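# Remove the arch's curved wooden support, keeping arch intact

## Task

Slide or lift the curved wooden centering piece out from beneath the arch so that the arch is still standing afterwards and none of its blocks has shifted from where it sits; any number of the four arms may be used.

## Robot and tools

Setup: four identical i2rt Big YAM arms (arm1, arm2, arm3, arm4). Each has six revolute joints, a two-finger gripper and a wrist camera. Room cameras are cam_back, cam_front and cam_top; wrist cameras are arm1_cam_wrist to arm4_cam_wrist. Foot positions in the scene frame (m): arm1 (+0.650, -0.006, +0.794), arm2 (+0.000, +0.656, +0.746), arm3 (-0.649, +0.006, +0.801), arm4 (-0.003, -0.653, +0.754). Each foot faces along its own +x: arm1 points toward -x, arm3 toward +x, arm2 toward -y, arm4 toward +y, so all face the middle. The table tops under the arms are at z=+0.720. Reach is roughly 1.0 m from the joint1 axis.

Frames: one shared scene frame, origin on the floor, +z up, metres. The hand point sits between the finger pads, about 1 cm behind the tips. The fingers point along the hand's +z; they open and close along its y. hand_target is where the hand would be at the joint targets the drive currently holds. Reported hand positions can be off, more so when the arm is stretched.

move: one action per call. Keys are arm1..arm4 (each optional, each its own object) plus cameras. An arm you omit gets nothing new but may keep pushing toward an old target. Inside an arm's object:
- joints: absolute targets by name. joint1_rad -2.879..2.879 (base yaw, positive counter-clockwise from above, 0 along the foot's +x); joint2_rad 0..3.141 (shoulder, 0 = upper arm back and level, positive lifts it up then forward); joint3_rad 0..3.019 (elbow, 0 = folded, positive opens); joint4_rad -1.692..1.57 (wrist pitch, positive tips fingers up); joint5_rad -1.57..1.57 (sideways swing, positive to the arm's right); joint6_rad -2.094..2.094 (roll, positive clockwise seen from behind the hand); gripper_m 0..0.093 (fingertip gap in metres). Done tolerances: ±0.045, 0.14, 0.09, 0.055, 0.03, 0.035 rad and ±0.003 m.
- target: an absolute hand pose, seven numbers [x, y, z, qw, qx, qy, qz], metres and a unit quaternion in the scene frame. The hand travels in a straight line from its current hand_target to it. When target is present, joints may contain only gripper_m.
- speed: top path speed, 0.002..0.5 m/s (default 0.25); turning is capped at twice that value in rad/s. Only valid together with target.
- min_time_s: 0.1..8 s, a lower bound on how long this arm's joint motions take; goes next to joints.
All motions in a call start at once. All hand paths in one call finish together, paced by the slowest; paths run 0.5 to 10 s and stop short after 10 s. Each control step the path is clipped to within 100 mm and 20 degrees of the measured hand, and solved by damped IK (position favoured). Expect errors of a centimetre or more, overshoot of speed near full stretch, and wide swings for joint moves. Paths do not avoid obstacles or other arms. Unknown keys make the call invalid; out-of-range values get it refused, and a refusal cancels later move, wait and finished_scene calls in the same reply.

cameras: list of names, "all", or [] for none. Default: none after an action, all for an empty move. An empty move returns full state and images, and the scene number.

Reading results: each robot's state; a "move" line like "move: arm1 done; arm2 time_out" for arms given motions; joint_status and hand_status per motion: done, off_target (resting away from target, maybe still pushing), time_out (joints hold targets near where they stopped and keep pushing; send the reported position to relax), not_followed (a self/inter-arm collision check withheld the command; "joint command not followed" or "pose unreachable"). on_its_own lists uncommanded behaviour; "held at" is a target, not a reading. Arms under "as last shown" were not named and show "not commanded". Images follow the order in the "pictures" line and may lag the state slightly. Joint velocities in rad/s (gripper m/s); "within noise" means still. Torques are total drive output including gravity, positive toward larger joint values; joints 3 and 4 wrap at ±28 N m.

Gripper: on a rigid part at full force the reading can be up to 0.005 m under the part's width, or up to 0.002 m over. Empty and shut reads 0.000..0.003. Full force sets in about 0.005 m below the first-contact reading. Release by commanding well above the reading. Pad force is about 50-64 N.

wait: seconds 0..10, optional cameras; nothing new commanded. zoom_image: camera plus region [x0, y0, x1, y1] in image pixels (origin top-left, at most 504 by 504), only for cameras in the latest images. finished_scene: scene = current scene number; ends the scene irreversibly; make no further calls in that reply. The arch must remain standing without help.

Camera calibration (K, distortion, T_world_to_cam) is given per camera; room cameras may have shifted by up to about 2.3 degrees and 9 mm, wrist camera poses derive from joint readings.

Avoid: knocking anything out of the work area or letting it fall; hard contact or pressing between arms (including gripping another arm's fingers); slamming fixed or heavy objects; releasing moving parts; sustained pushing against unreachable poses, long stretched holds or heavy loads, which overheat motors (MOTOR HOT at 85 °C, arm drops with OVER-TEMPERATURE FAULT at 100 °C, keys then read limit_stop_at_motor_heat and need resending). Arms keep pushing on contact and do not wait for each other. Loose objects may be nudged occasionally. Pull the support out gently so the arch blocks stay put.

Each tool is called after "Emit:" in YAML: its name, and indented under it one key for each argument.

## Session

Emit:
move:
  cameras: ["all"]

Scene clock: 0.00 s.
Joint torques (N m): no reading
Motor temperatures (°C): arm1=[36 33 35 30 28 30 31] | arm2=[36 31 32 31 32 28 28] | arm3=[30 38 34 31 29 29 33] | arm4=[33 32 32 35 32 27 33]
Heat: arm1: hottest joint1_rad 36 °C; arm2: hottest joint1_rad 36 °C; arm3: hottest joint2_rad 38 °C; arm4: hottest joint4_rad 35 °C.
Joint velocities: within noise
arm1.joint_positions: joint1_rad=-0.792 joint2_rad=+0.597 joint3_rad=+1.317 joint4_rad=-1.235 joint5_rad=+0.036 joint6_rad=+0.139 gripper_m=+0.09396
arm1.joint_status: not commanded
arm1.hand: x=+0.4866 y=+0.1760 z=+1.3259 quat_wxyz=(-0.185, +0.761, -0.404, -0.473) (m; scene frame)
arm1.hand_target: x=+0.4882 y=+0.1742 z=+1.3369 quat_wxyz=(-0.188, +0.755, -0.401, -0.483) (m; scene frame)
arm1.hand_status: not commanded
arm2.joint_positions: joint1_rad=+0.031 joint2_rad=+0.603 joint3_rad=+1.457 joint4_rad=-1.387 joint5_rad=-0.263 joint6_rad=+0.761 gripper_m=+0.09396
arm2.joint_status: not commanded
arm2.hand: x=+0.0421 y=+0.4486 z=+1.3126 quat_wxyz=(-0.497, -0.768, -0.393, +0.094) (m; scene frame)
arm2.hand_target: x=+0.0421 y=+0.4516 z=+1.3209 quat_wxyz=(-0.505, -0.763, -0.391, +0.098) (m; scene frame)
arm2.hand_status: not commanded
arm3.joint_positions: joint1_rad=+0.554 joint2_rad=+0.643 joint3_rad=+1.438 joint4_rad=-1.241 joint5_rad=+0.294 joint6_rad=+0.554 gripper_m=+0.09396
arm3.joint_status: not commanded
arm3.hand: x=-0.4138 y=+0.1037 z=+1.3791 quat_wxyz=(-0.507, -0.061, -0.841, -0.178) (m; scene frame)
arm3.hand_target: x=-0.4167 y=+0.1018 z=+1.3926 quat_wxyz=(-0.517, -0.063, -0.833, -0.186) (m; scene frame)
arm3.hand_status: not commanded
arm4.joint_positions: joint1_rad=-0.454 joint2_rad=+0.631 joint3_rad=+1.450 joint4_rad=-1.565 joint5_rad=-0.075 joint6_rad=-0.150 gripper_m=+0.09396
arm4.joint_status: not commanded
arm4.hand: x=+0.0668 y=-0.4724 z=+1.2759 quat_wxyz=(-0.346, +0.552, -0.728, -0.214) (m; scene frame)
arm4.hand_target: x=+0.0658 y=-0.4742 z=+1.2836 quat_wxyz=(-0.354, +0.550, -0.724, -0.218) (m; scene frame)
arm4.hand_status: not commanded
pictures: arm1_cam_wrist, arm2_cam_wrist, arm3_cam_wrist, arm4_cam_wrist, cam_back, cam_front, cam_top
camera_calibration:
arm1_cam_wrist: T_world_to_cam=[[0.797319, 0.596147, -0.0942867, -0.368986], [0.509163, -0.748247, -0.4253, 0.451023], [-0.324091, 0.291093, -0.900128, 1.42768], [0, 0, 0, 1]] pos_world=[0.527254, 0.141859, 1.44212]
arm2_cam_wrist: T_world_to_cam=[[-0.701394, 0.201794, -0.683612, 0.835716], [0.409312, 0.899214, -0.154522, -0.212758], [0.583532, -0.388191, -0.713301, 1.21205], [0, 0, 0, 1]] pos_world=[-0.0340186, 0.493179, 1.40298]
arm3_cam_wrist: T_world_to_cam=[[0.0879263, -0.924112, -0.371868, 0.64589], [-0.911985, 0.0754847, -0.403218, 0.172778], [0.400689, 0.374592, -0.83614, 1.40781], [0, 0, 0, 1]] pos_world=[-0.463312, 0.0564809, 1.48697]
arm4_cam_wrist: T_world_to_cam=[[0.951578, -0.295641, 0.084239, -0.312856], [-0.273853, -0.939752, -0.204623, -0.161551], [0.139659, 0.171646, -0.975209, 1.44366], [0, 0, 0, 1]] pos_world=[0.0518457, -0.492109, 1.40116]

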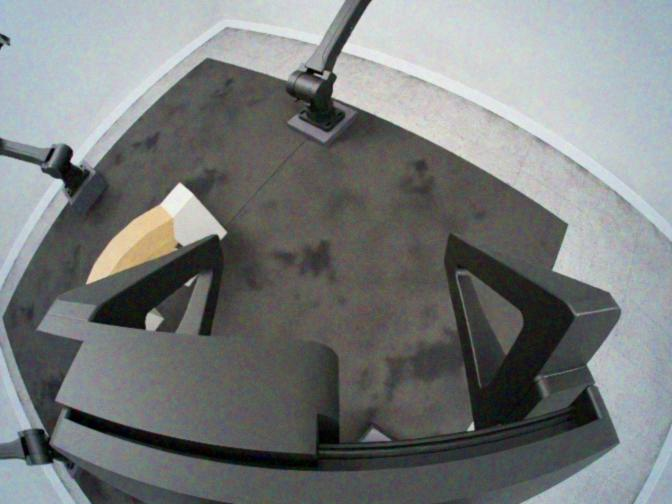

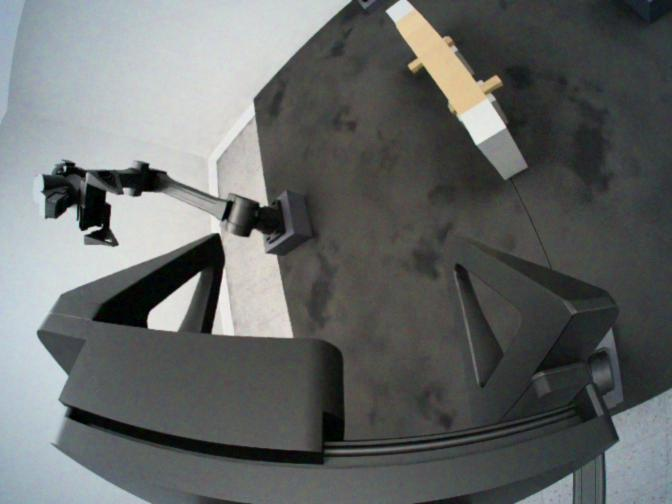

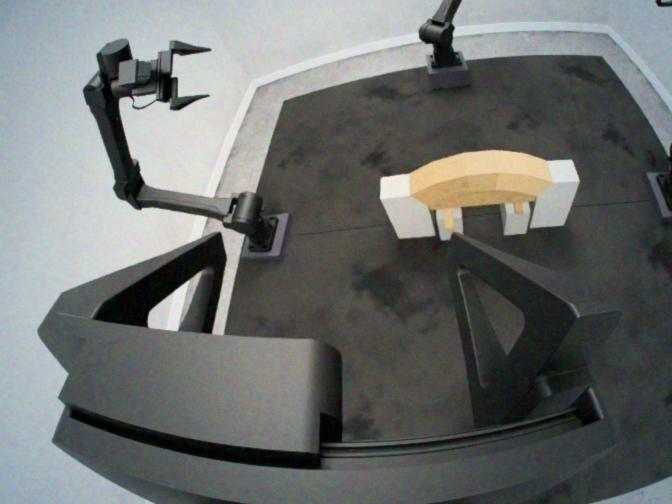

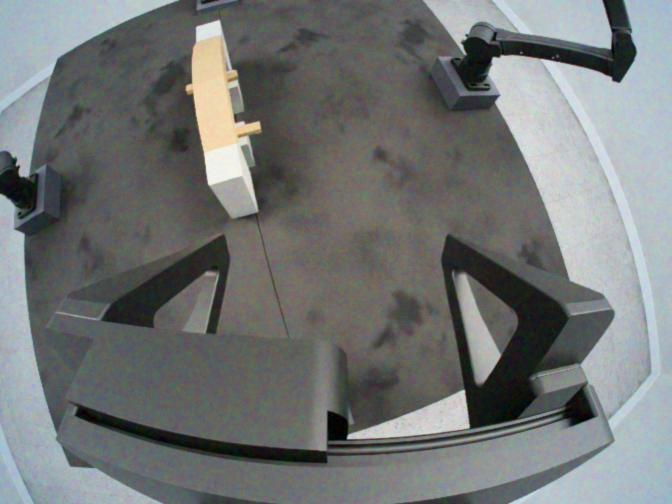

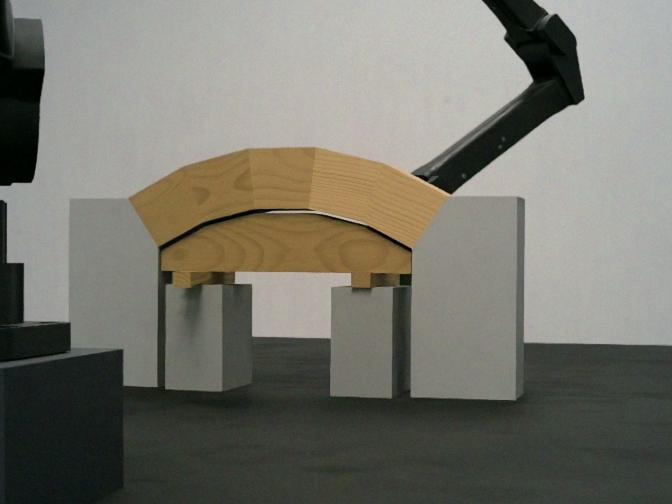

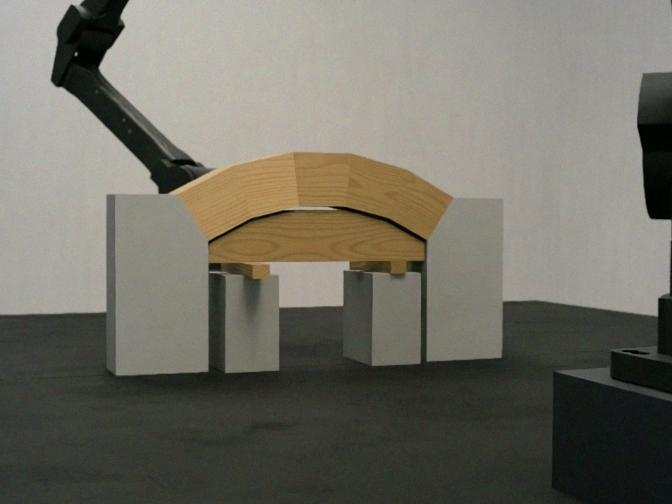

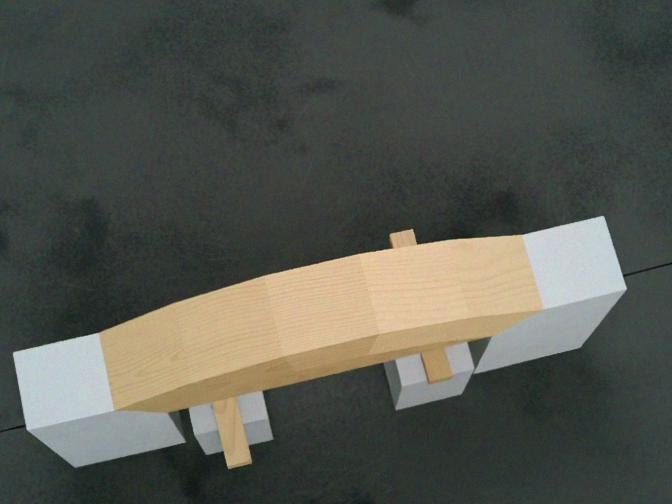

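Emit:
move:
  arm1: {"target":[0.12,-0.095,0.865,0.0037,-0.9063,0.0079,0.4226],"speed":0.4,"joints":{"gripper_m":0.04}}
  arm3: {"target":[-0.15,0.077,0.865,0.4226,0.0079,0.9063,-0.0037],"speed":0.4,"joints":{"gripper_m":0.04}}
  cameras: ["arm1_cam_wrist","arm3_cam_wrist"]

Scene clock: 5.07 s.
Joint torques (N m): arm1=[0.21 -8.76 8.73 3 -0.03 -0.28] | arm2=[1.32 3.78 9.31 2.29 -0.02 -0.04] | arm3=[-1.03 -8.53 11.86 1.78 0.34 -0.03] | arm4=[-1.03 4.25 8.54 2.02 -0.02 0]
Motor temperatures (°C): arm1=[36 33 36 30 28 30 31] | arm2=[36 31 32 31 32 28 28] | arm3=[30 38 35 31 29 29 33] | arm4=[33 32 32 35 32 27 33]
Heat: arm1: hottest joint1_rad 36 °C; arm2: hottest joint1_rad 36 °C; arm3: hottest joint2_rad 38 °C; arm4: hottest joint4_rad 35 °C.
move: arm1 off_target; arm3 off_target
Joint velocities: within noise
arm1.joint_positions: joint1_rad=+0.241 joint2_rad=+1.544 joint3_rad=+0.709 joint4_rad=+0.078 joint5_rad=+0.180 joint6_rad=+0.176 gripper_m=+0.04009
arm1.joint_status: all done
arm1.hand: x=+0.1415 y=-0.0856 z=+0.8548 quat_wxyz=(-0.009, +0.914, -0.016, -0.405) (m; scene frame)
arm1.hand_target: x=+0.1214 y=-0.0948 z=+0.8656 quat_wxyz=(-0.004, +0.906, -0.008, -0.423) (m; scene frame)
arm1.hand_status: off_target (0.026 m and 2.5 deg from the pose sent, 0.648 m and 53.4 deg at the start; pose on its path clipped on 6 of 80 steps)
arm2, arm4: as last shown
arm3.joint_positions: joint1_rad=+0.170 joint2_rad=+1.480 joint3_rad=+0.600 joint4_rad=+0.123 joint5_rad=+0.158 joint6_rad=+0.153 gripper_m=+0.04009
arm3.joint_status: all done
arm3.hand: x=-0.1763 y=+0.0774 z=+0.8473 quat_wxyz=(-0.398, -0.005, -0.918, +0.004) (m; scene frame)
arm3.hand_target: x=-0.1517 y=+0.0768 z=+0.8660 quat_wxyz=(-0.423, -0.008, -0.906, +0.004) (m; scene frame)
arm3.hand_status: off_target (0.032 m and 3.2 deg from the pose sent, 0.578 m and 25.0 deg at the start)
pictures: arm1_cam_wrist, arm3_cam_wrist
camera_calibration:
arm1_cam_wrist: T_world_to_cam=[[0.0460458, 0.998864, 0.012239, 0.0673913], [0.976393, -0.0424148, -0.211796, 0.0423907], [-0.211036, 0.0217024, -0.977237, 0.994884], [0, 0, 0, 1]] pos_world=[0.165464, -0.0871081, 0.980391]
arm3_cam_wrist: T_world_to_cam=[[-0.00472198, -0.999937, -0.0101823, 0.086094], [-0.986802, 0.00630767, -0.161811, -0.0354446], [0.161865, 0.00928386, -0.986769, 0.991735], [0, 0, 0, 1]] pos_world=[-0.195097, 0.077105, 0.973755]

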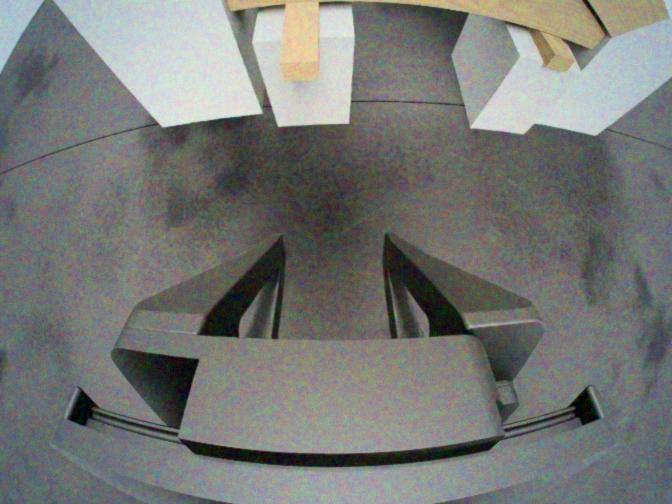

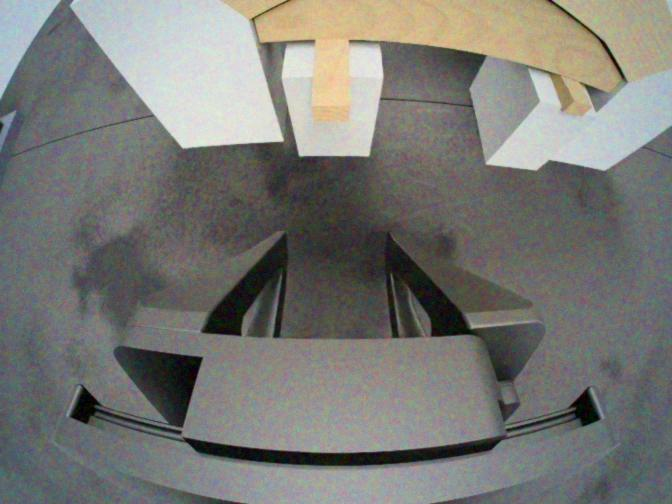

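Emit:
move:
  arm1: {"target":[0.065,-0.105,0.845,0.0037,-0.9063,0.0079,0.4226],"speed":0.12}
  arm3: {"target":[-0.07,0.079,0.85,0.4226,0.0079,0.9063,-0.0037],"speed":0.12}
  cameras: ["arm1_cam_wrist","arm3_cam_wrist"]

Scene clock: 7.33 s.
Joint torques (N m): arm1=[-0.32 -10.81 8.87 2.97 -0.03 -0.23] | arm2=[1.14 3.78 9.36 2.32 0 -0.06] | arm3=[-0.97 -11.05 12.05 1.68 0.06 -0.03] | arm4=[-0.91 4.42 8.54 2.04 -0.02 0.03]
Motor temperatures (°C): arm1=[36 33 37 30 28 30 31] | arm2=[36 31 33 31 32 28 28] | arm3=[30 38 36 31 29 29 33] | arm4=[33 32 32 35 32 27 33]
Heat: arm1: hottest joint3_rad 37 °C; arm2: hottest joint1_rad 36 °C; arm3: hottest joint2_rad 38 °C; arm4: hottest joint4_rad 35 °C.
move: arm1 off_target; arm3 off_target
Joint velocities: within noise
arm1.joint_positions: joint1_rad=+0.241 joint2_rad=+1.704 joint3_rad=+0.852 joint4_rad=+0.095 joint5_rad=+0.177 joint6_rad=+0.173 gripper_m=+0.04009
arm1.joint_status: not commanded
arm1.hand: x=+0.0877 y=-0.0978 z=+0.8366 quat_wxyz=(-0.008, +0.914, -0.014, -0.404) (m; scene frame)
arm1.hand_target: x=+0.0665 y=-0.1047 z=+0.8454 quat_wxyz=(-0.004, +0.906, -0.008, -0.422) (m; scene frame)
arm1.hand_status: off_target (0.025 m and 2.4 deg from the pose sent, 0.080 m and 2.5 deg at the start)
arm2, arm4: as last shown
arm3.joint_positions: joint1_rad=+0.138 joint2_rad=+1.681 joint3_rad=+0.810 joint4_rad=+0.127 joint5_rad=+0.141 joint6_rad=+0.133 gripper_m=+0.04009
arm3.joint_status: not commanded
arm3.hand: x=-0.0950 y=+0.0796 z=+0.8365 quat_wxyz=(-0.402, -0.007, -0.915, +0.005) (m; scene frame)
arm3.hand_target: x=-0.0715 y=+0.0787 z=+0.8507 quat_wxyz=(-0.423, -0.008, -0.906, +0.004) (m; scene frame)
arm3.hand_status: off_target (0.028 m and 2.6 deg from the pose sent, 0.106 m and 3.2 deg at the start)
pictures: arm1_cam_wrist, arm3_cam_wrist
camera_calibration:
arm1_cam_wrist: T_world_to_cam=[[0.0412817, 0.99907, 0.012448, 0.082523], [0.976641, -0.0377192, -0.211542, 0.0907235], [-0.210876, 0.02089, -0.97729, 0.965862], [0, 0, 0, 1]] pos_world=[0.111666, -0.0992011, 0.962092]
arm3_cam_wrist: T_world_to_cam=[[-0.00999433, -0.999911, -0.00886269, 0.0869749], [-0.985084, 0.011368, -0.1717, 0.0509729], [0.171785, 0.00701447, -0.985109, 0.967556], [0, 0, 0, 1]] pos_world=[-0.11513, 0.0796008, 0.962671]

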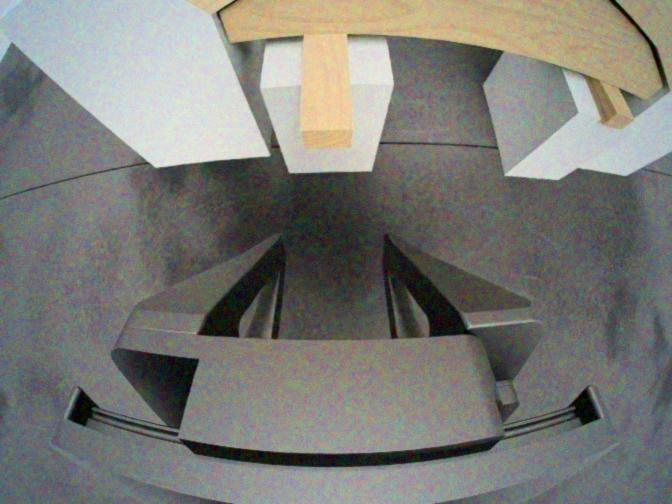

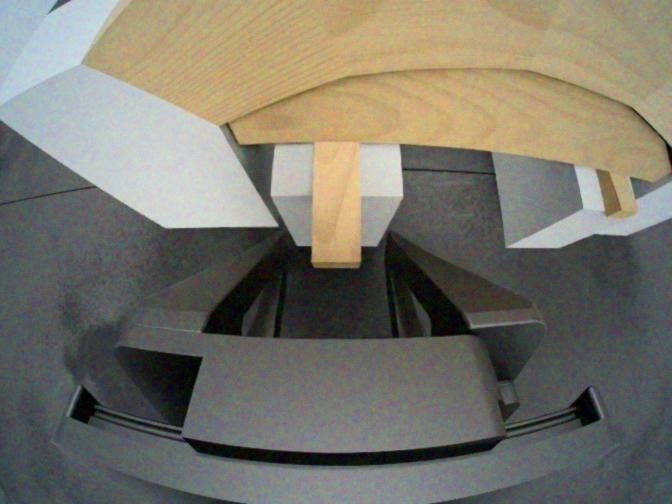

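Emit:
move:
  arm1: {"target":[0.008,-0.1055,0.843,0.0037,-0.9063,0.0079,0.4226],"speed":0.08}
  arm3: {"target":[-0.054,0.079,0.846,0.4226,0.0079,0.9063,-0.0037],"speed":0.08}
  cameras: ["arm1_cam_wrist","arm3_cam_wrist"]

Scene clock: 9.50 s.
Joint torques (N m): arm1=[-1.44 -13.22 9.4 1.43 -0.04 -0.23] | arm2=[1.32 3.78 9.33 2.26 -0.01 -0.04] | arm3=[-0.97 -11.75 12.18 1.57 0.06 -0.02] | arm4=[-1.08 4.01 8.55 2.02 -0.02 0.03]
Motor temperatures (°C): arm1=[36 33 37 30 28 30 31] | arm2=[36 31 33 31 32 28 28] | arm3=[30 38 37 31 29 29 33] | arm4=[33 32 32 35 32 27 33]
Heat: arm1: hottest joint3_rad 37 °C; arm2: hottest joint1_rad 36 °C; arm3: hottest joint2_rad 38 °C; arm4: hottest joint4_rad 35 °C.
move: arm1 off_target; arm3 off_target
Joint velocities: within noise
arm1.joint_positions: joint1_rad=+0.232 joint2_rad=+1.817 joint3_rad=+1.021 joint4_rad=+0.082 joint5_rad=+0.159 joint6_rad=+0.157 gripper_m=+0.04009
arm1.joint_status: not commanded
arm1.hand: x=+0.0256 y=-0.1092 z=+0.8430 quat_wxyz=(+0.000, +0.907, -0.008, -0.422) (m; scene frame)
arm1.hand_target: x=+0.0089 y=-0.1052 z=+0.8434 quat_wxyz=(-0.004, +0.906, -0.008, -0.423) (m; scene frame)
arm1.hand_status: off_target (0.018 m and 0.4 deg from the pose sent, 0.080 m and 2.4 deg at the start)
arm2, arm4: as last shown
arm3.joint_positions: joint1_rad=+0.133 joint2_rad=+1.722 joint3_rad=+0.854 joint4_rad=+0.127 joint5_rad=+0.137 joint6_rad=+0.129 gripper_m=+0.04009
arm3.joint_status: not commanded
arm3.hand: x=-0.0784 y=+0.0805 z=+0.8334 quat_wxyz=(-0.404, -0.007, -0.915, +0.005) (m; scene frame)
arm3.hand_target: x=-0.0555 y=+0.0788 z=+0.8466 quat_wxyz=(-0.423, -0.008, -0.906, +0.004) (m; scene frame)
arm3.hand_status: off_target (0.028 m and 2.4 deg from the pose sent, 0.042 m and 2.6 deg at the start)
pictures: arm1_cam_wrist, arm3_cam_wrist
camera_calibration:
arm1_cam_wrist: T_world_to_cam=[[0.0259372, 0.999661, 0.00227477, 0.105409], [0.968234, -0.0245555, -0.248839, 0.18545], [-0.248698, 0.00865669, -0.968542, 0.951561], [0, 0, 0, 1]] pos_world=[0.0543585, -0.109057, 0.967534]
arm3_cam_wrist: T_world_to_cam=[[-0.00893789, -0.999911, -0.00991313, 0.0889205], [-0.984476, 0.0105369, -0.175201, 0.0698699], [0.17529, 0.00819332, -0.984483, 0.96137], [0, 0, 0, 1]] pos_world=[-0.0989382, 0.0802995, 0.959575]

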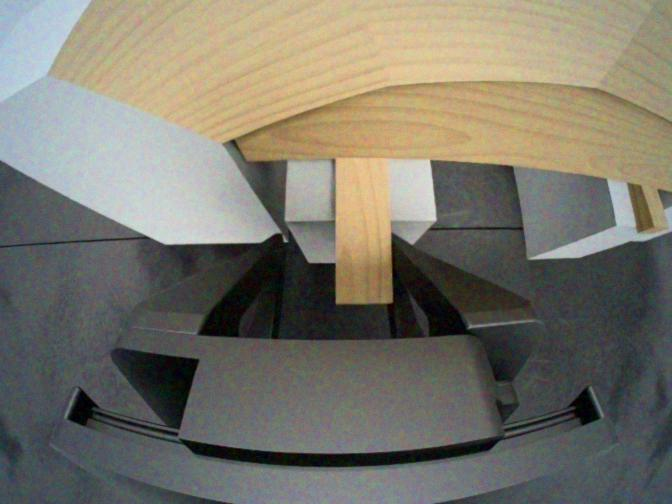

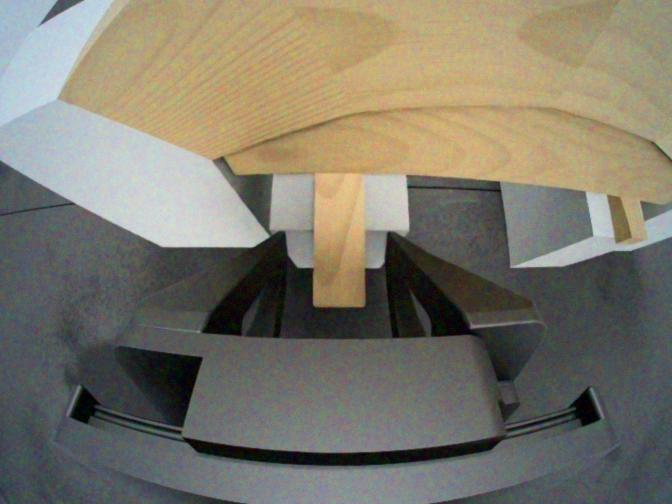

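Emit:
move:
  arm1: {"target":[0.0089,-0.0925,0.833,0.0037,-0.9063,0.0079,0.4226],"speed":0.05}
  arm3: {"joints":{"gripper_m":0.012}}
  cameras: ["arm1_cam_wrist","arm3_cam_wrist"]

Scene clock: 10.83 s.
Joint torques (N m): arm1=[-1.73 -13.22 8.12 2.76 -0.07 -0.24] | arm2=[0.97 3.49 9.32 2.29 -0.01 -0.06] | arm3=[-0.97 -11.93 12.12 1.57 0.07 -0.03] | arm4=[-1.32 4.13 8.39 2.09 -0.02 0.02]
Motor temperatures (°C): arm1=[36 33 37 30 28 30 31] | arm2=[36 31 33 31 32 28 28] | arm3=[30 38 37 31 29 29 33] | arm4=[33 32 32 35 32 27 33]
Heat: arm1: hottest joint3_rad 37 °C; arm2: hottest joint1_rad 36 °C; arm3: hottest joint2_rad 38 °C; arm4: hottest joint4_rad 35 °C.
move: arm1 off_target; arm3 off_target
Joint velocities: within noise
arm1.joint_positions: joint1_rad=+0.208 joint2_rad=+1.832 joint3_rad=+1.021 joint4_rad=+0.081 joint5_rad=+0.141 joint6_rad=+0.142 gripper_m=+0.04009
arm1.joint_status: not commanded
arm1.hand: x=+0.0249 y=-0.0967 z=+0.8332 quat_wxyz=(-0.002, +0.910, -0.008, -0.414) (m; scene frame)
arm1.hand_target: x=+0.0098 y=-0.0924 z=+0.8331 quat_wxyz=(-0.004, +0.906, -0.008, -0.422) (m; scene frame)
arm1.hand_status: off_target (0.017 m and 1.1 deg from the pose sent, 0.026 m and 0.4 deg at the start)
arm2, arm4: as last shown
arm3.joint_positions: joint1_rad=+0.133 joint2_rad=+1.722 joint3_rad=+0.854 joint4_rad=+0.127 joint5_rad=+0.137 joint6_rad=+0.129 gripper_m=+0.01765
arm3.joint_status: gripper_m off_target (ended at +0.01768, target +0.01200)
arm3.hand: x=-0.0783 y=+0.0801 z=+0.8334 quat_wxyz=(-0.404, -0.007, -0.915, +0.005) (m; scene frame)
arm3.hand_target: x=-0.0556 y=+0.0788 z=+0.8466 quat_wxyz=(-0.423, -0.008, -0.906, +0.004) (m; scene frame)
arm3.hand_status: not commanded
pictures: arm1_cam_wrist, arm3_cam_wrist
camera_calibration:
arm1_cam_wrist: T_world_to_cam=[[0.0270134, 0.999618, 0.00576618, 0.0900135], [0.97255, -0.0249474, -0.231354, 0.169272], [-0.231122, 0.0118576, -0.972852, 0.945282], [0, 0, 0, 1]] pos_world=[0.051419, -0.096965, 0.958262]
arm3_cam_wrist: T_world_to_cam=[[-0.00915385, -0.99991, -0.00985534, 0.0884443], [-0.984474, 0.0107394, -0.175202, 0.0699575], [0.175292, 0.00809855, -0.984483, 0.961364], [0, 0, 0, 1]] pos_world=[-0.0988384, 0.0798994, 0.959575]

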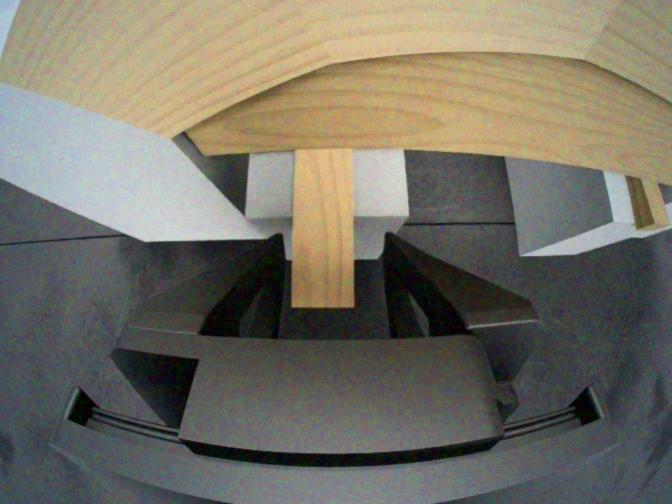

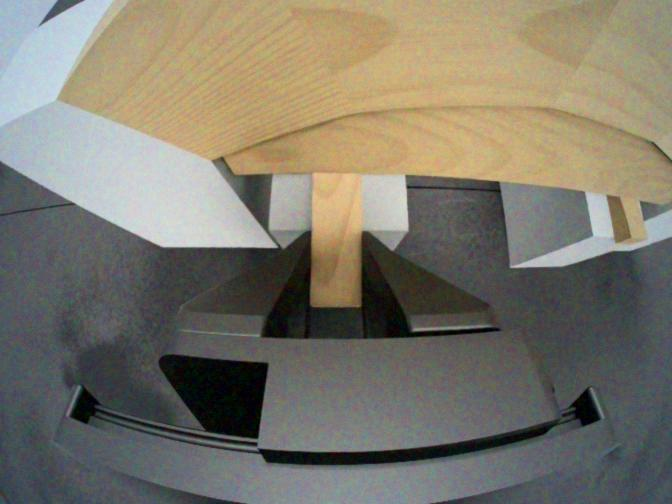

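Emit:
move:
  arm1: {"target":[0.0095,-0.103,0.833,0.0037,-0.9063,0.0079,0.4226],"speed":0.05}

Emit:
move:
  arm1: {"joints":{"gripper_m":0.012}}
  cameras: ["arm1_cam_wrist"]

Scene clock: 12.03 s.
Joint torques (N m): arm1=[0.21 -13.22 8.44 2.56 0.19 -0.08] | arm2=[1.26 3.84 9.37 2.36 -0.02 -0.06] | arm3=[-1.03 -11.87 12.12 1.54 0.08 -0.02] | arm4=[-1.03 4.07 8.69 2.02 0.01 0.03]
Motor temperatures (°C): arm1=[36 34 38 30 28 30 31] | arm2=[36 31 33 31 32 28 28] | arm3=[30 38 37 31 29 29 34] | arm4=[33 32 32 35 32 27 33]
Heat: arm1: hottest joint3_rad 38 °C; arm2: hottest joint1_rad 36 °C; arm3: hottest joint2_rad 38 °C; arm4: hottest joint4_rad 35 °C.
move: arm1 off_target
Joint velocities: within noise
arm1.joint_positions: joint1_rad=+0.208 joint2_rad=+1.833 joint3_rad=+1.021 joint4_rad=+0.081 joint5_rad=+0.150 joint6_rad=+0.141 gripper_m=+0.04009
arm1.joint_status: not commanded
arm1.hand: x=+0.0248 y=-0.0951 z=+0.8329 quat_wxyz=(-0.006, +0.910, -0.010, -0.414) (m; scene frame)
arm1.hand_target: x=+0.0105 y=-0.1030 z=+0.8331 quat_wxyz=(-0.004, +0.906, -0.008, -0.422) (m; scene frame)
arm1.hand_status: off_target (0.017 m and 1.1 deg from the pose sent, 0.017 m and 1.1 deg at the start)
arm2, arm3, arm4: as last shown
pictures: none

Scene clock: 12.63 s.
Joint torques (N m): arm1=[0.15 -13.1 8.44 2.51 0.19 -0.09] | arm2=[1.14 3.72 9.36 2.26 0 -0.05] | arm3=[-0.97 -11.87 12.1 1.57 0.07 -0.02] | arm4=[-1.38 4.01 8.68 2.18 0 0.03]
Motor temperatures (°C): arm1=[36 34 38 30 28 30 31] | arm2=[36 31 33 31 32 28 28] | arm3=[30 38 37 31 29 29 34] | arm4=[33 32 32 35 32 27 33]
Heat: arm1: hottest joint3_rad 38 °C; arm2: hottest joint1_rad 36 °C; arm3: hottest joint2_rad 38 °C; arm4: hottest joint4_rad 35 °C.
move: arm1 off_target
Joint velocities: within noise
arm1.joint_positions: joint1_rad=+0.208 joint2_rad=+1.833 joint3_rad=+1.021 joint4_rad=+0.081 joint5_rad=+0.150 joint6_rad=+0.141 gripper_m=+0.01708
arm1.joint_status: gripper_m off_target (ended at +0.01711, target +0.01200)
arm1.hand: x=+0.0248 y=-0.0951 z=+0.8329 quat_wxyz=(-0.006, +0.910, -0.010, -0.414) (m; scene frame)
arm1.hand_target: x=+0.0104 y=-0.1029 z=+0.8331 quat_wxyz=(-0.004, +0.906, -0.008, -0.422) (m; scene frame)
arm1.hand_status: not commanded
arm2, arm3, arm4: as last shown
pictures: arm1_cam_wrist
camera_calibration:
arm1_cam_wrist: T_world_to_cam=[[0.0330367, 0.99938, 0.0121452, 0.0829968], [0.972308, -0.0293241, -0.231857, 0.169268], [-0.231357, 0.0194687, -0.972674, 0.945456], [0, 0, 0, 1]] pos_world=[0.0514162, -0.0963886, 0.957858]

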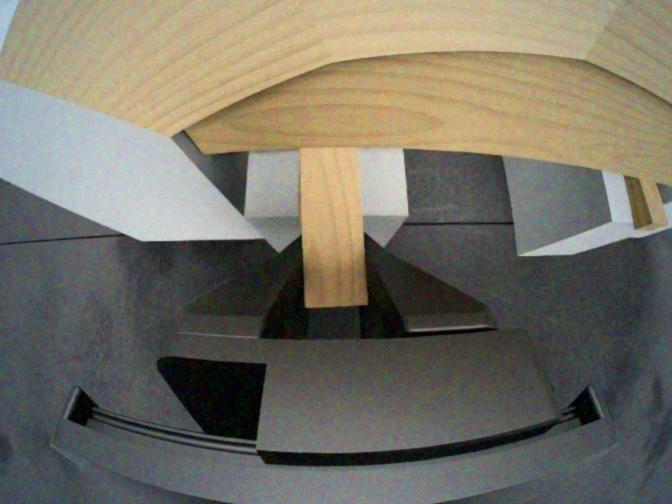

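Emit:
move:
  arm1: {"target":[0.07,-0.104,0.836,0.0037,-0.9063,0.0079,0.4226],"speed":0.06}
  cameras: ["arm1_cam_wrist","cam_back"]

Scene clock: 14.40 s.
Joint torques (N m): arm1=[0.62 -15.44 4.51 2.92 0.21 0.03] | arm2=[1.14 3.84 9.36 2.22 -0.02 -0.06] | arm3=[-0.91 -11.93 12.11 1.57 0.07 -0.02] | arm4=[-0.67 3.96 8.62 2 0.01 0.03]
Motor temperatures (°C): arm1=[36 34 38 30 28 30 31] | arm2=[36 31 33 31 32 28 28] | arm3=[30 39 37 31 29 29 34] | arm4=[33 32 33 35 32 27 33]
Heat: arm1: hottest joint3_rad 38 °C; arm2: hottest joint1_rad 36 °C; arm3: hottest joint2_rad 39 °C; arm4: hottest joint4_rad 35 °C.
move: arm1 off_target
Joint velocities: within noise
arm1.joint_positions: joint1_rad=+0.230 joint2_rad=+1.766 joint3_rad=+0.895 joint4_rad=+0.127 joint5_rad=+0.170 joint6_rad=+0.148 gripper_m=+0.01708
arm1.joint_status: not commanded
arm1.hand: x=+0.0680 y=-0.0967 z=+0.8263 quat_wxyz=(-0.010, +0.912, -0.007, -0.410) (m; scene frame)
arm1.hand_target: x=+0.0699 y=-0.1039 z=+0.8359 quat_wxyz=(-0.004, +0.906, -0.008, -0.422) (m; scene frame)
arm1.hand_status: off_target (0.012 m and 1.8 deg from the pose sent, 0.046 m and 1.1 deg at the start)
arm2, arm3, arm4: as last shown
pictures: arm1_cam_wrist, cam_back
camera_calibration:
arm1_cam_wrist: T_world_to_cam=[[0.0307763, 0.999274, 0.0224618, 0.0747866], [0.974476, -0.0249977, -0.223097, 0.1188], [-0.222373, 0.0287545, -0.974537, 0.950957], [0, 0, 0, 1]] pos_world=[0.0933974, -0.0991069, 0.951567]

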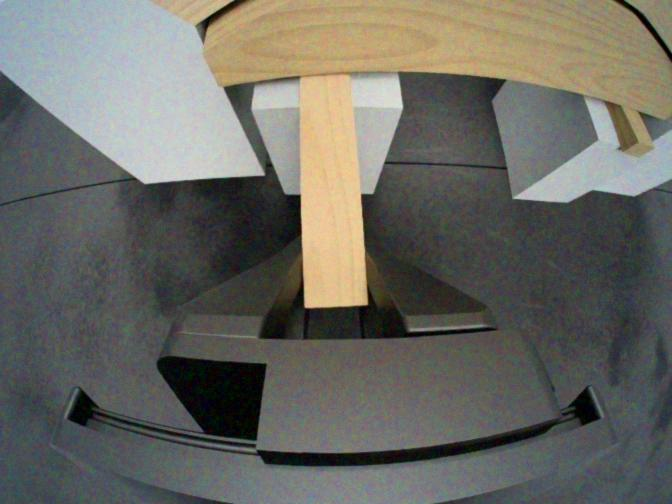

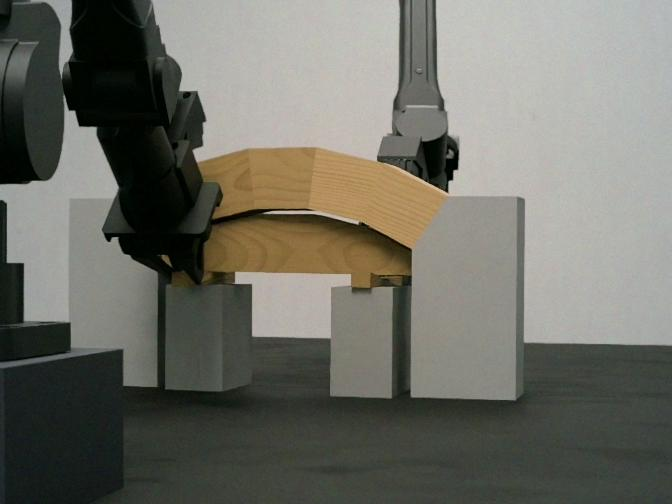

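Emit:
move:
  arm1: {"target":[0.15,-0.1055,0.843,0.0037,-0.9063,0.0079,0.4226],"speed":0.08}
  arm3: {"target":[-0.125,0.08,0.843,0.4226,0.0079,0.9063,-0.0037],"speed":0.08}
  cameras: ["arm3_cam_wrist","arm1_cam_wrist"]

Scene clock: 16.27 s.
Joint torques (N m): arm1=[0.73 -12.45 4.4 3.04 0.23 0.05] | arm2=[1.2 3.72 9.36 2.29 -0.02 -0.06] | arm3=[0.56 -13.68 7.05 1.94 0.37 0.18] | arm4=[-0.79 4.01 8.65 2.11 -0.02 0.02]
Motor temperatures (°C): arm1=[36 34 38 30 28 30 32] | arm2=[36 31 33 31 32 28 28] | arm3=[30 39 37 31 29 29 34] | arm4=[33 32 33 35 32 27 33]
Heat: arm1: hottest joint3_rad 38 °C; arm2: hottest joint1_rad 36 °C; arm3: hottest joint2_rad 39 °C; arm4: hottest joint4_rad 35 °C.
move: arm1 off_target; arm3 off_target
Joint velocities: within noise
arm1.joint_positions: joint1_rad=+0.279 joint2_rad=+1.591 joint3_rad=+0.677 joint4_rad=+0.159 joint5_rad=+0.207 joint6_rad=+0.181 gripper_m=+0.01708
arm1.joint_status: not commanded
arm1.hand: x=+0.1491 y=-0.0990 z=+0.8332 quat_wxyz=(-0.011, +0.913, -0.006, -0.408) (m; scene frame)
arm1.hand_target: x=+0.1500 y=-0.1055 z=+0.8429 quat_wxyz=(-0.004, +0.906, -0.008, -0.422) (m; scene frame)
arm1.hand_status: off_target (0.012 m and 2.1 deg from the pose sent, 0.084 m and 1.8 deg at the start)
arm2.joint_positions: joint1_rad=+0.031 joint2_rad=+0.603 joint3_rad=+1.457 joint4_rad=-1.387 joint5_rad=-0.263 joint6_rad=+0.761 gripper_m=+0.09396
arm2.joint_status: not commanded
arm2.hand: x=+0.0421 y=+0.4486 z=+1.3126 quat_wxyz=(-0.497, -0.768, -0.393, +0.094) (m; scene frame)
arm2.hand_target: x=+0.0421 y=+0.4516 z=+1.3209 quat_wxyz=(-0.505, -0.763, -0.391, +0.098) (m; scene frame)
arm2.hand_status: not commanded
arm3.joint_positions: joint1_rad=+0.144 joint2_rad=+1.637 joint3_rad=+0.706 joint4_rad=+0.187 joint5_rad=+0.153 joint6_rad=+0.131 gripper_m=+0.01765
arm3.joint_status: not commanded
arm3.hand: x=-0.1290 y=+0.0746 z=+0.8276 quat_wxyz=(-0.403, -0.006, -0.915, +0.010) (m; scene frame)
arm3.hand_target: x=-0.1250 y=+0.0799 z=+0.8428 quat_wxyz=(-0.422, -0.008, -0.906, +0.004) (m; scene frame)
arm3.hand_status: off_target (0.017 m and 2.5 deg from the pose sent, 0.048 m and 2.4 deg at the start)
arm4.joint_positions: joint1_rad=-0.454 joint2_rad=+0.631 joint3_rad=+1.450 joint4_rad=-1.565 joint5_rad=-0.075 joint6_rad=-0.150 gripper_m=+0.09396
arm4.joint_status: not commanded
arm4.hand: x=+0.0668 y=-0.4724 z=+1.2759 quat_wxyz=(-0.346, +0.552, -0.728, -0.214) (m; scene frame)
arm4.hand_target: x=+0.0658 y=-0.4742 z=+1.2836 quat_wxyz=(-0.354, +0.550, -0.724, -0.218) (m; scene frame)
arm4.hand_status: not commanded
pictures: arm1_cam_wrist, arm3_cam_wrist
camera_calibration:
arm1_cam_wrist: T_world_to_cam=[[0.0305641, 0.99921, 0.0253956, 0.0720741], [0.975542, -0.0242876, -0.218466, 0.0373088], [-0.217677, 0.0314517, -0.975514, 0.976155], [0, 0, 0, 1]] pos_world=[0.173887, -0.101813, 0.958573]
arm3_cam_wrist: T_world_to_cam=[[-0.0110269, -0.999939, 0.000290349, 0.0737966], [-0.984701, 0.0108084, -0.173919, 0.0181097], [0.173906, -0.00220371, -0.98476, 0.965368], [0, 0, 0, 1]] pos_world=[-0.149237, 0.0757238, 0.953784]

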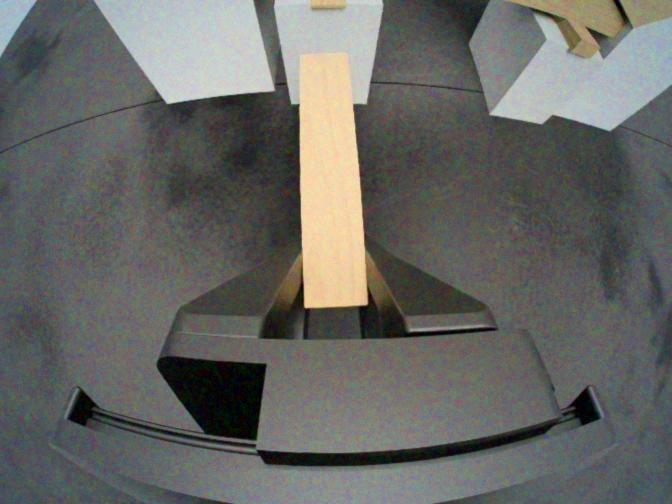

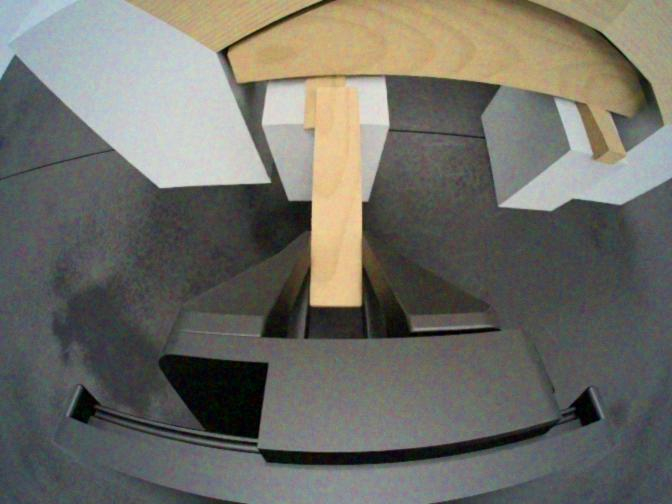

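Emit:
move:
  arm1: {"target":[0.22,-0.15,0.785,0.0037,-0.9063,0.0079,0.4226],"speed":0.15}
  arm3: {"target":[-0.21,0.1,0.785,0.4226,0.0079,0.9063,-0.0037],"speed":0.15}

Emit:
move:
  arm1: {"target":[0.22,-0.15,0.727,0.0037,-0.9063,0.0079,0.4226],"speed":0.06}
  arm3: {"target":[-0.21,0.1,0.727,0.4226,0.0079,0.9063,-0.0037],"speed":0.06}
  cameras: ["cam_front","cam_back"]

Scene clock: 18.23 s.
Joint torques (N m): arm1=[0.56 -7.59 3.3 3.04 0.31 0.03] | arm2=[1.2 3.6 9.42 2.33 -0.02 -0.05] | arm3=[0.5 -8.18 4.96 1.96 0.43 0.16] | arm4=[-1.32 3.84 8.61 2.03 -0.02 0.04]
Motor temperatures (°C): arm1=[36 34 38 30 28 30 32] | arm2=[36 31 33 31 32 28 28] | arm3=[30 39 37 31 29 29 34] | arm4=[33 32 33 35 32 27 32]
Heat: arm1: hottest joint3_rad 38 °C; arm2: hottest joint1_rad 36 °C; arm3: hottest joint2_rad 39 °C; arm4: hottest joint4_rad 35 °C.
move: arm1 done; arm3 done
Joint velocities: within noise
arm1.joint_positions: joint1_rad=+0.468 joint2_rad=+1.632 joint3_rad=+0.513 joint4_rad=+0.366 joint5_rad=+0.346 joint6_rad=+0.313 gripper_m=+0.01708
arm1.joint_status: not commanded
arm1.hand: x=+0.2155 y=-0.1463 z=+0.7929 quat_wxyz=(-0.006, +0.906, -0.008, -0.424) (m; scene frame)
arm1.hand_target: x=+0.2201 y=-0.1499 z=+0.7853 quat_wxyz=(-0.004, +0.906, -0.008, -0.422) (m; scene frame)
arm1.hand_status: done (0.010 m and 0.4 deg from the pose sent, 0.100 m and 2.1 deg at the start)
arm2, arm4: as last shown
arm3.joint_positions: joint1_rad=+0.257 joint2_rad=+1.641 joint3_rad=+0.469 joint4_rad=+0.453 joint5_rad=+0.239 joint6_rad=+0.205 gripper_m=+0.01765
arm3.joint_status: not commanded
arm3.hand: x=-0.2092 y=+0.0961 z=+0.7882 quat_wxyz=(-0.421, -0.007, -0.907, +0.007) (m; scene frame)
arm3.hand_target: x=-0.2101 y=+0.0999 z=+0.7851 quat_wxyz=(-0.422, -0.008, -0.906, +0.004) (m; scene frame)
arm3.hand_status: done (0.005 m and 0.4 deg from the pose sent, 0.095 m and 2.5 deg at the start)
pictures: none

Scene clock: 19.90 s.
Joint torques (N m): arm1=[0.56 -7.59 2.06 2.58 0.18 0.01] | arm2=[1.14 3.6 9.28 2.19 0 -0.06] | arm3=[0.62 -8.88 3.51 1.85 0.38 0.17] | arm4=[-0.79 3.96 8.61 2.13 -0.02 0.03]
Motor temperatures (°C): arm1=[36 34 38 30 28 30 32] | arm2=[36 31 33 31 32 28 28] | arm3=[30 39 37 31 29 29 34] | arm4=[33 32 33 35 32 27 32]
Heat: arm1: hottest joint3_rad 38 °C; arm2: hottest joint1_rad 36 °C; arm3: hottest joint2_rad 39 °C; arm4: hottest joint4_rad 35 °C.
move: arm1 off_target; arm3 done
Joint velocities: within noise
arm1.joint_positions: joint1_rad=+0.469 joint2_rad=+1.841 joint3_rad=+0.513 joint4_rad=+0.600 joint5_rad=+0.351 joint6_rad=+0.317 gripper_m=+0.01708
arm1.joint_status: not commanded
arm1.hand: x=+0.2112 y=-0.1475 z=+0.7431 quat_wxyz=(-0.002, +0.900, -0.012, -0.435) (m; scene frame)
arm1.hand_target: x=+0.2204 y=-0.1496 z=+0.7277 quat_wxyz=(-0.004, +0.906, -0.008, -0.422) (m; scene frame)
arm1.hand_status: off_target (0.019 m and 1.7 deg from the pose sent, 0.066 m and 0.4 deg at the start)
arm2, arm4: as last shown
arm3.joint_positions: joint1_rad=+0.258 joint2_rad=+1.879 joint3_rad=+0.469 joint4_rad=+0.688 joint5_rad=+0.241 joint6_rad=+0.208 gripper_m=+0.01765
arm3.joint_status: not commanded
arm3.hand: x=-0.2119 y=+0.0951 z=+0.7302 quat_wxyz=(-0.420, -0.008, -0.908, +0.007) (m; scene frame)
arm3.hand_target: x=-0.2101 y=+0.1000 z=+0.7271 quat_wxyz=(-0.422, -0.008, -0.906, +0.004) (m; scene frame)
arm3.hand_status: done (0.006 m and 0.5 deg from the pose sent, 0.061 m and 0.4 deg at the start)
pictures: cam_back, cam_front

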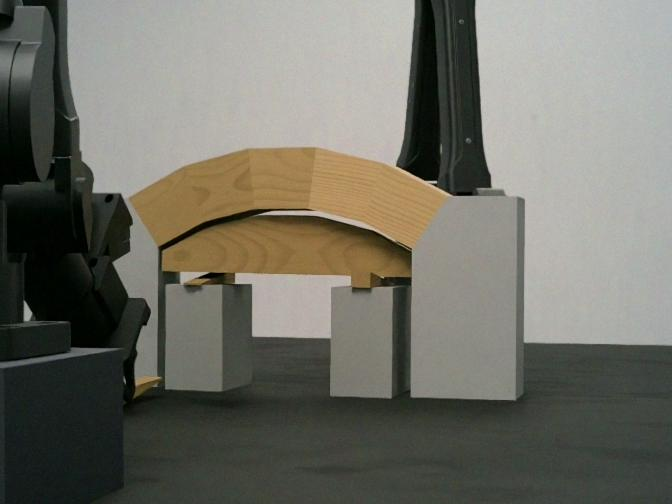

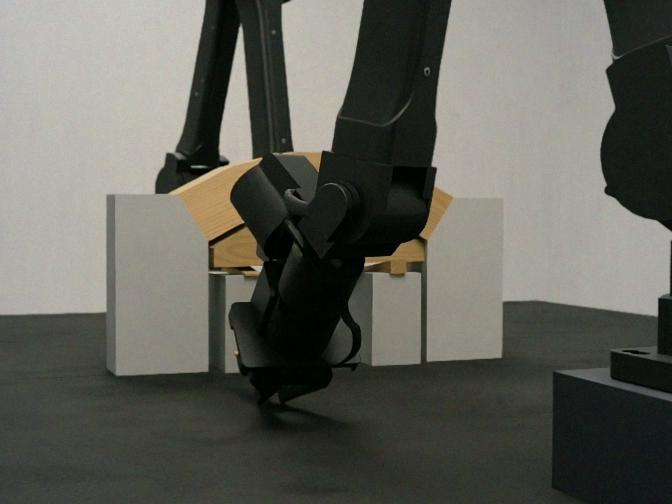

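Emit:
move:
  arm1: {"target":[0.22,-0.15,0.712,0.0037,-0.9063,0.0079,0.4226],"speed":0.04}
  arm3: {"target":[-0.21,0.1,0.722,0.4226,0.0079,0.9063,-0.0037],"speed":0.04}
  cameras: ["cam_front","arm1_cam_wrist"]

Scene clock: 21.53 s.
Joint torques (N m): arm1=[0.56 -5.89 2.09 1.58 -0.11 0.01] | arm2=[1.32 3.72 9.36 2.28 -0.02 -0.04] | arm3=[0.44 -8.18 3.62 1.55 0.32 0.16] | arm4=[-1.03 4.13 8.58 2.07 -0.04 0.03]
Motor temperatures (°C): arm1=[36 34 38 30 28 30 32] | arm2=[36 31 33 31 32 28 28] | arm3=[30 39 37 31 29 29 34] | arm4=[33 32 33 35 32 27 32]
Heat: arm1: hottest joint3_rad 38 °C; arm2: hottest joint1_rad 36 °C; arm3: hottest joint2_rad 39 °C; arm4: hottest joint4_rad 35 °C.
move: arm1 off_target; arm3 done
Joint velocities: within noise
arm1.joint_positions: joint1_rad=+0.469 joint2_rad=+1.873 joint3_rad=+0.513 joint4_rad=+0.672 joint5_rad=+0.359 joint6_rad=+0.317 gripper_m=+0.01708
arm1.joint_status: not commanded
arm1.hand: x=+0.2061 y=-0.1485 z=+0.7426 quat_wxyz=(+0.002, +0.892, -0.018, -0.452) (m; scene frame)
arm1.hand_target: x=+0.2214 y=-0.1489 z=+0.7139 quat_wxyz=(-0.004, +0.906, -0.008, -0.423) (m; scene frame)
arm1.hand_status: off_target (0.034 m and 4.0 deg from the pose sent, 0.032 m and 1.6 deg at the start)
arm2, arm4: as last shown
arm3.joint_positions: joint1_rad=+0.258 joint2_rad=+1.891 joint3_rad=+0.469 joint4_rad=+0.714 joint5_rad=+0.242 joint6_rad=+0.208 gripper_m=+0.01765
arm3.joint_status: not commanded
arm3.hand: x=-0.2101 y=+0.0954 z=+0.7300 quat_wxyz=(-0.426, -0.009, -0.905, +0.006) (m; scene frame)
arm3.hand_target: x=-0.2102 y=+0.0999 z=+0.7222 quat_wxyz=(-0.423, -0.008, -0.906, +0.004) (m; scene frame)
arm3.hand_status: done (0.009 m and 0.5 deg from the pose sent, 0.010 m and 0.5 deg at the start)
pictures: arm1_cam_wrist, cam_front
camera_calibration:
arm1_cam_wrist: T_world_to_cam=[[0.040745, 0.9991, -0.011752, 0.147581], [0.948807, -0.0423756, -0.313001, 0.0337337], [-0.313218, 0.00160288, -0.94968, 0.89781], [0, 0, 0, 1]] pos_world=[0.24319, -0.147458, 0.864925]

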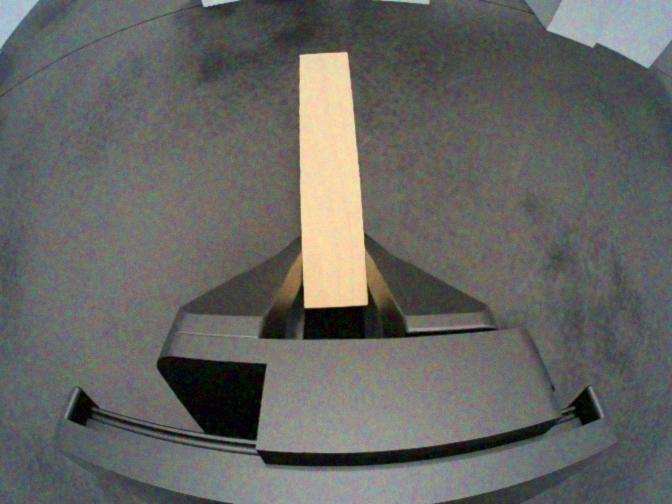

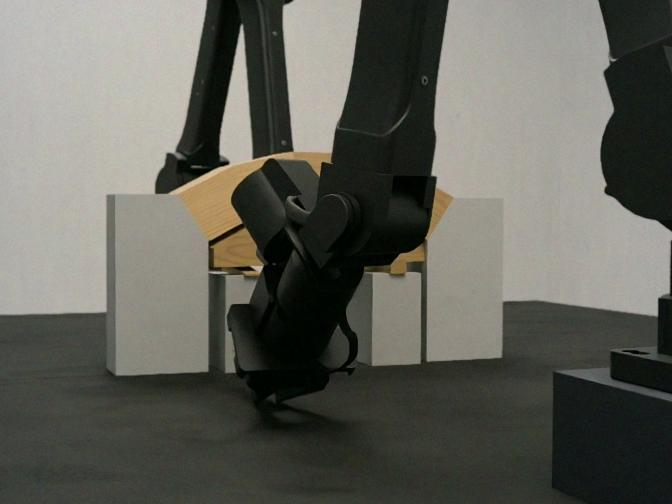

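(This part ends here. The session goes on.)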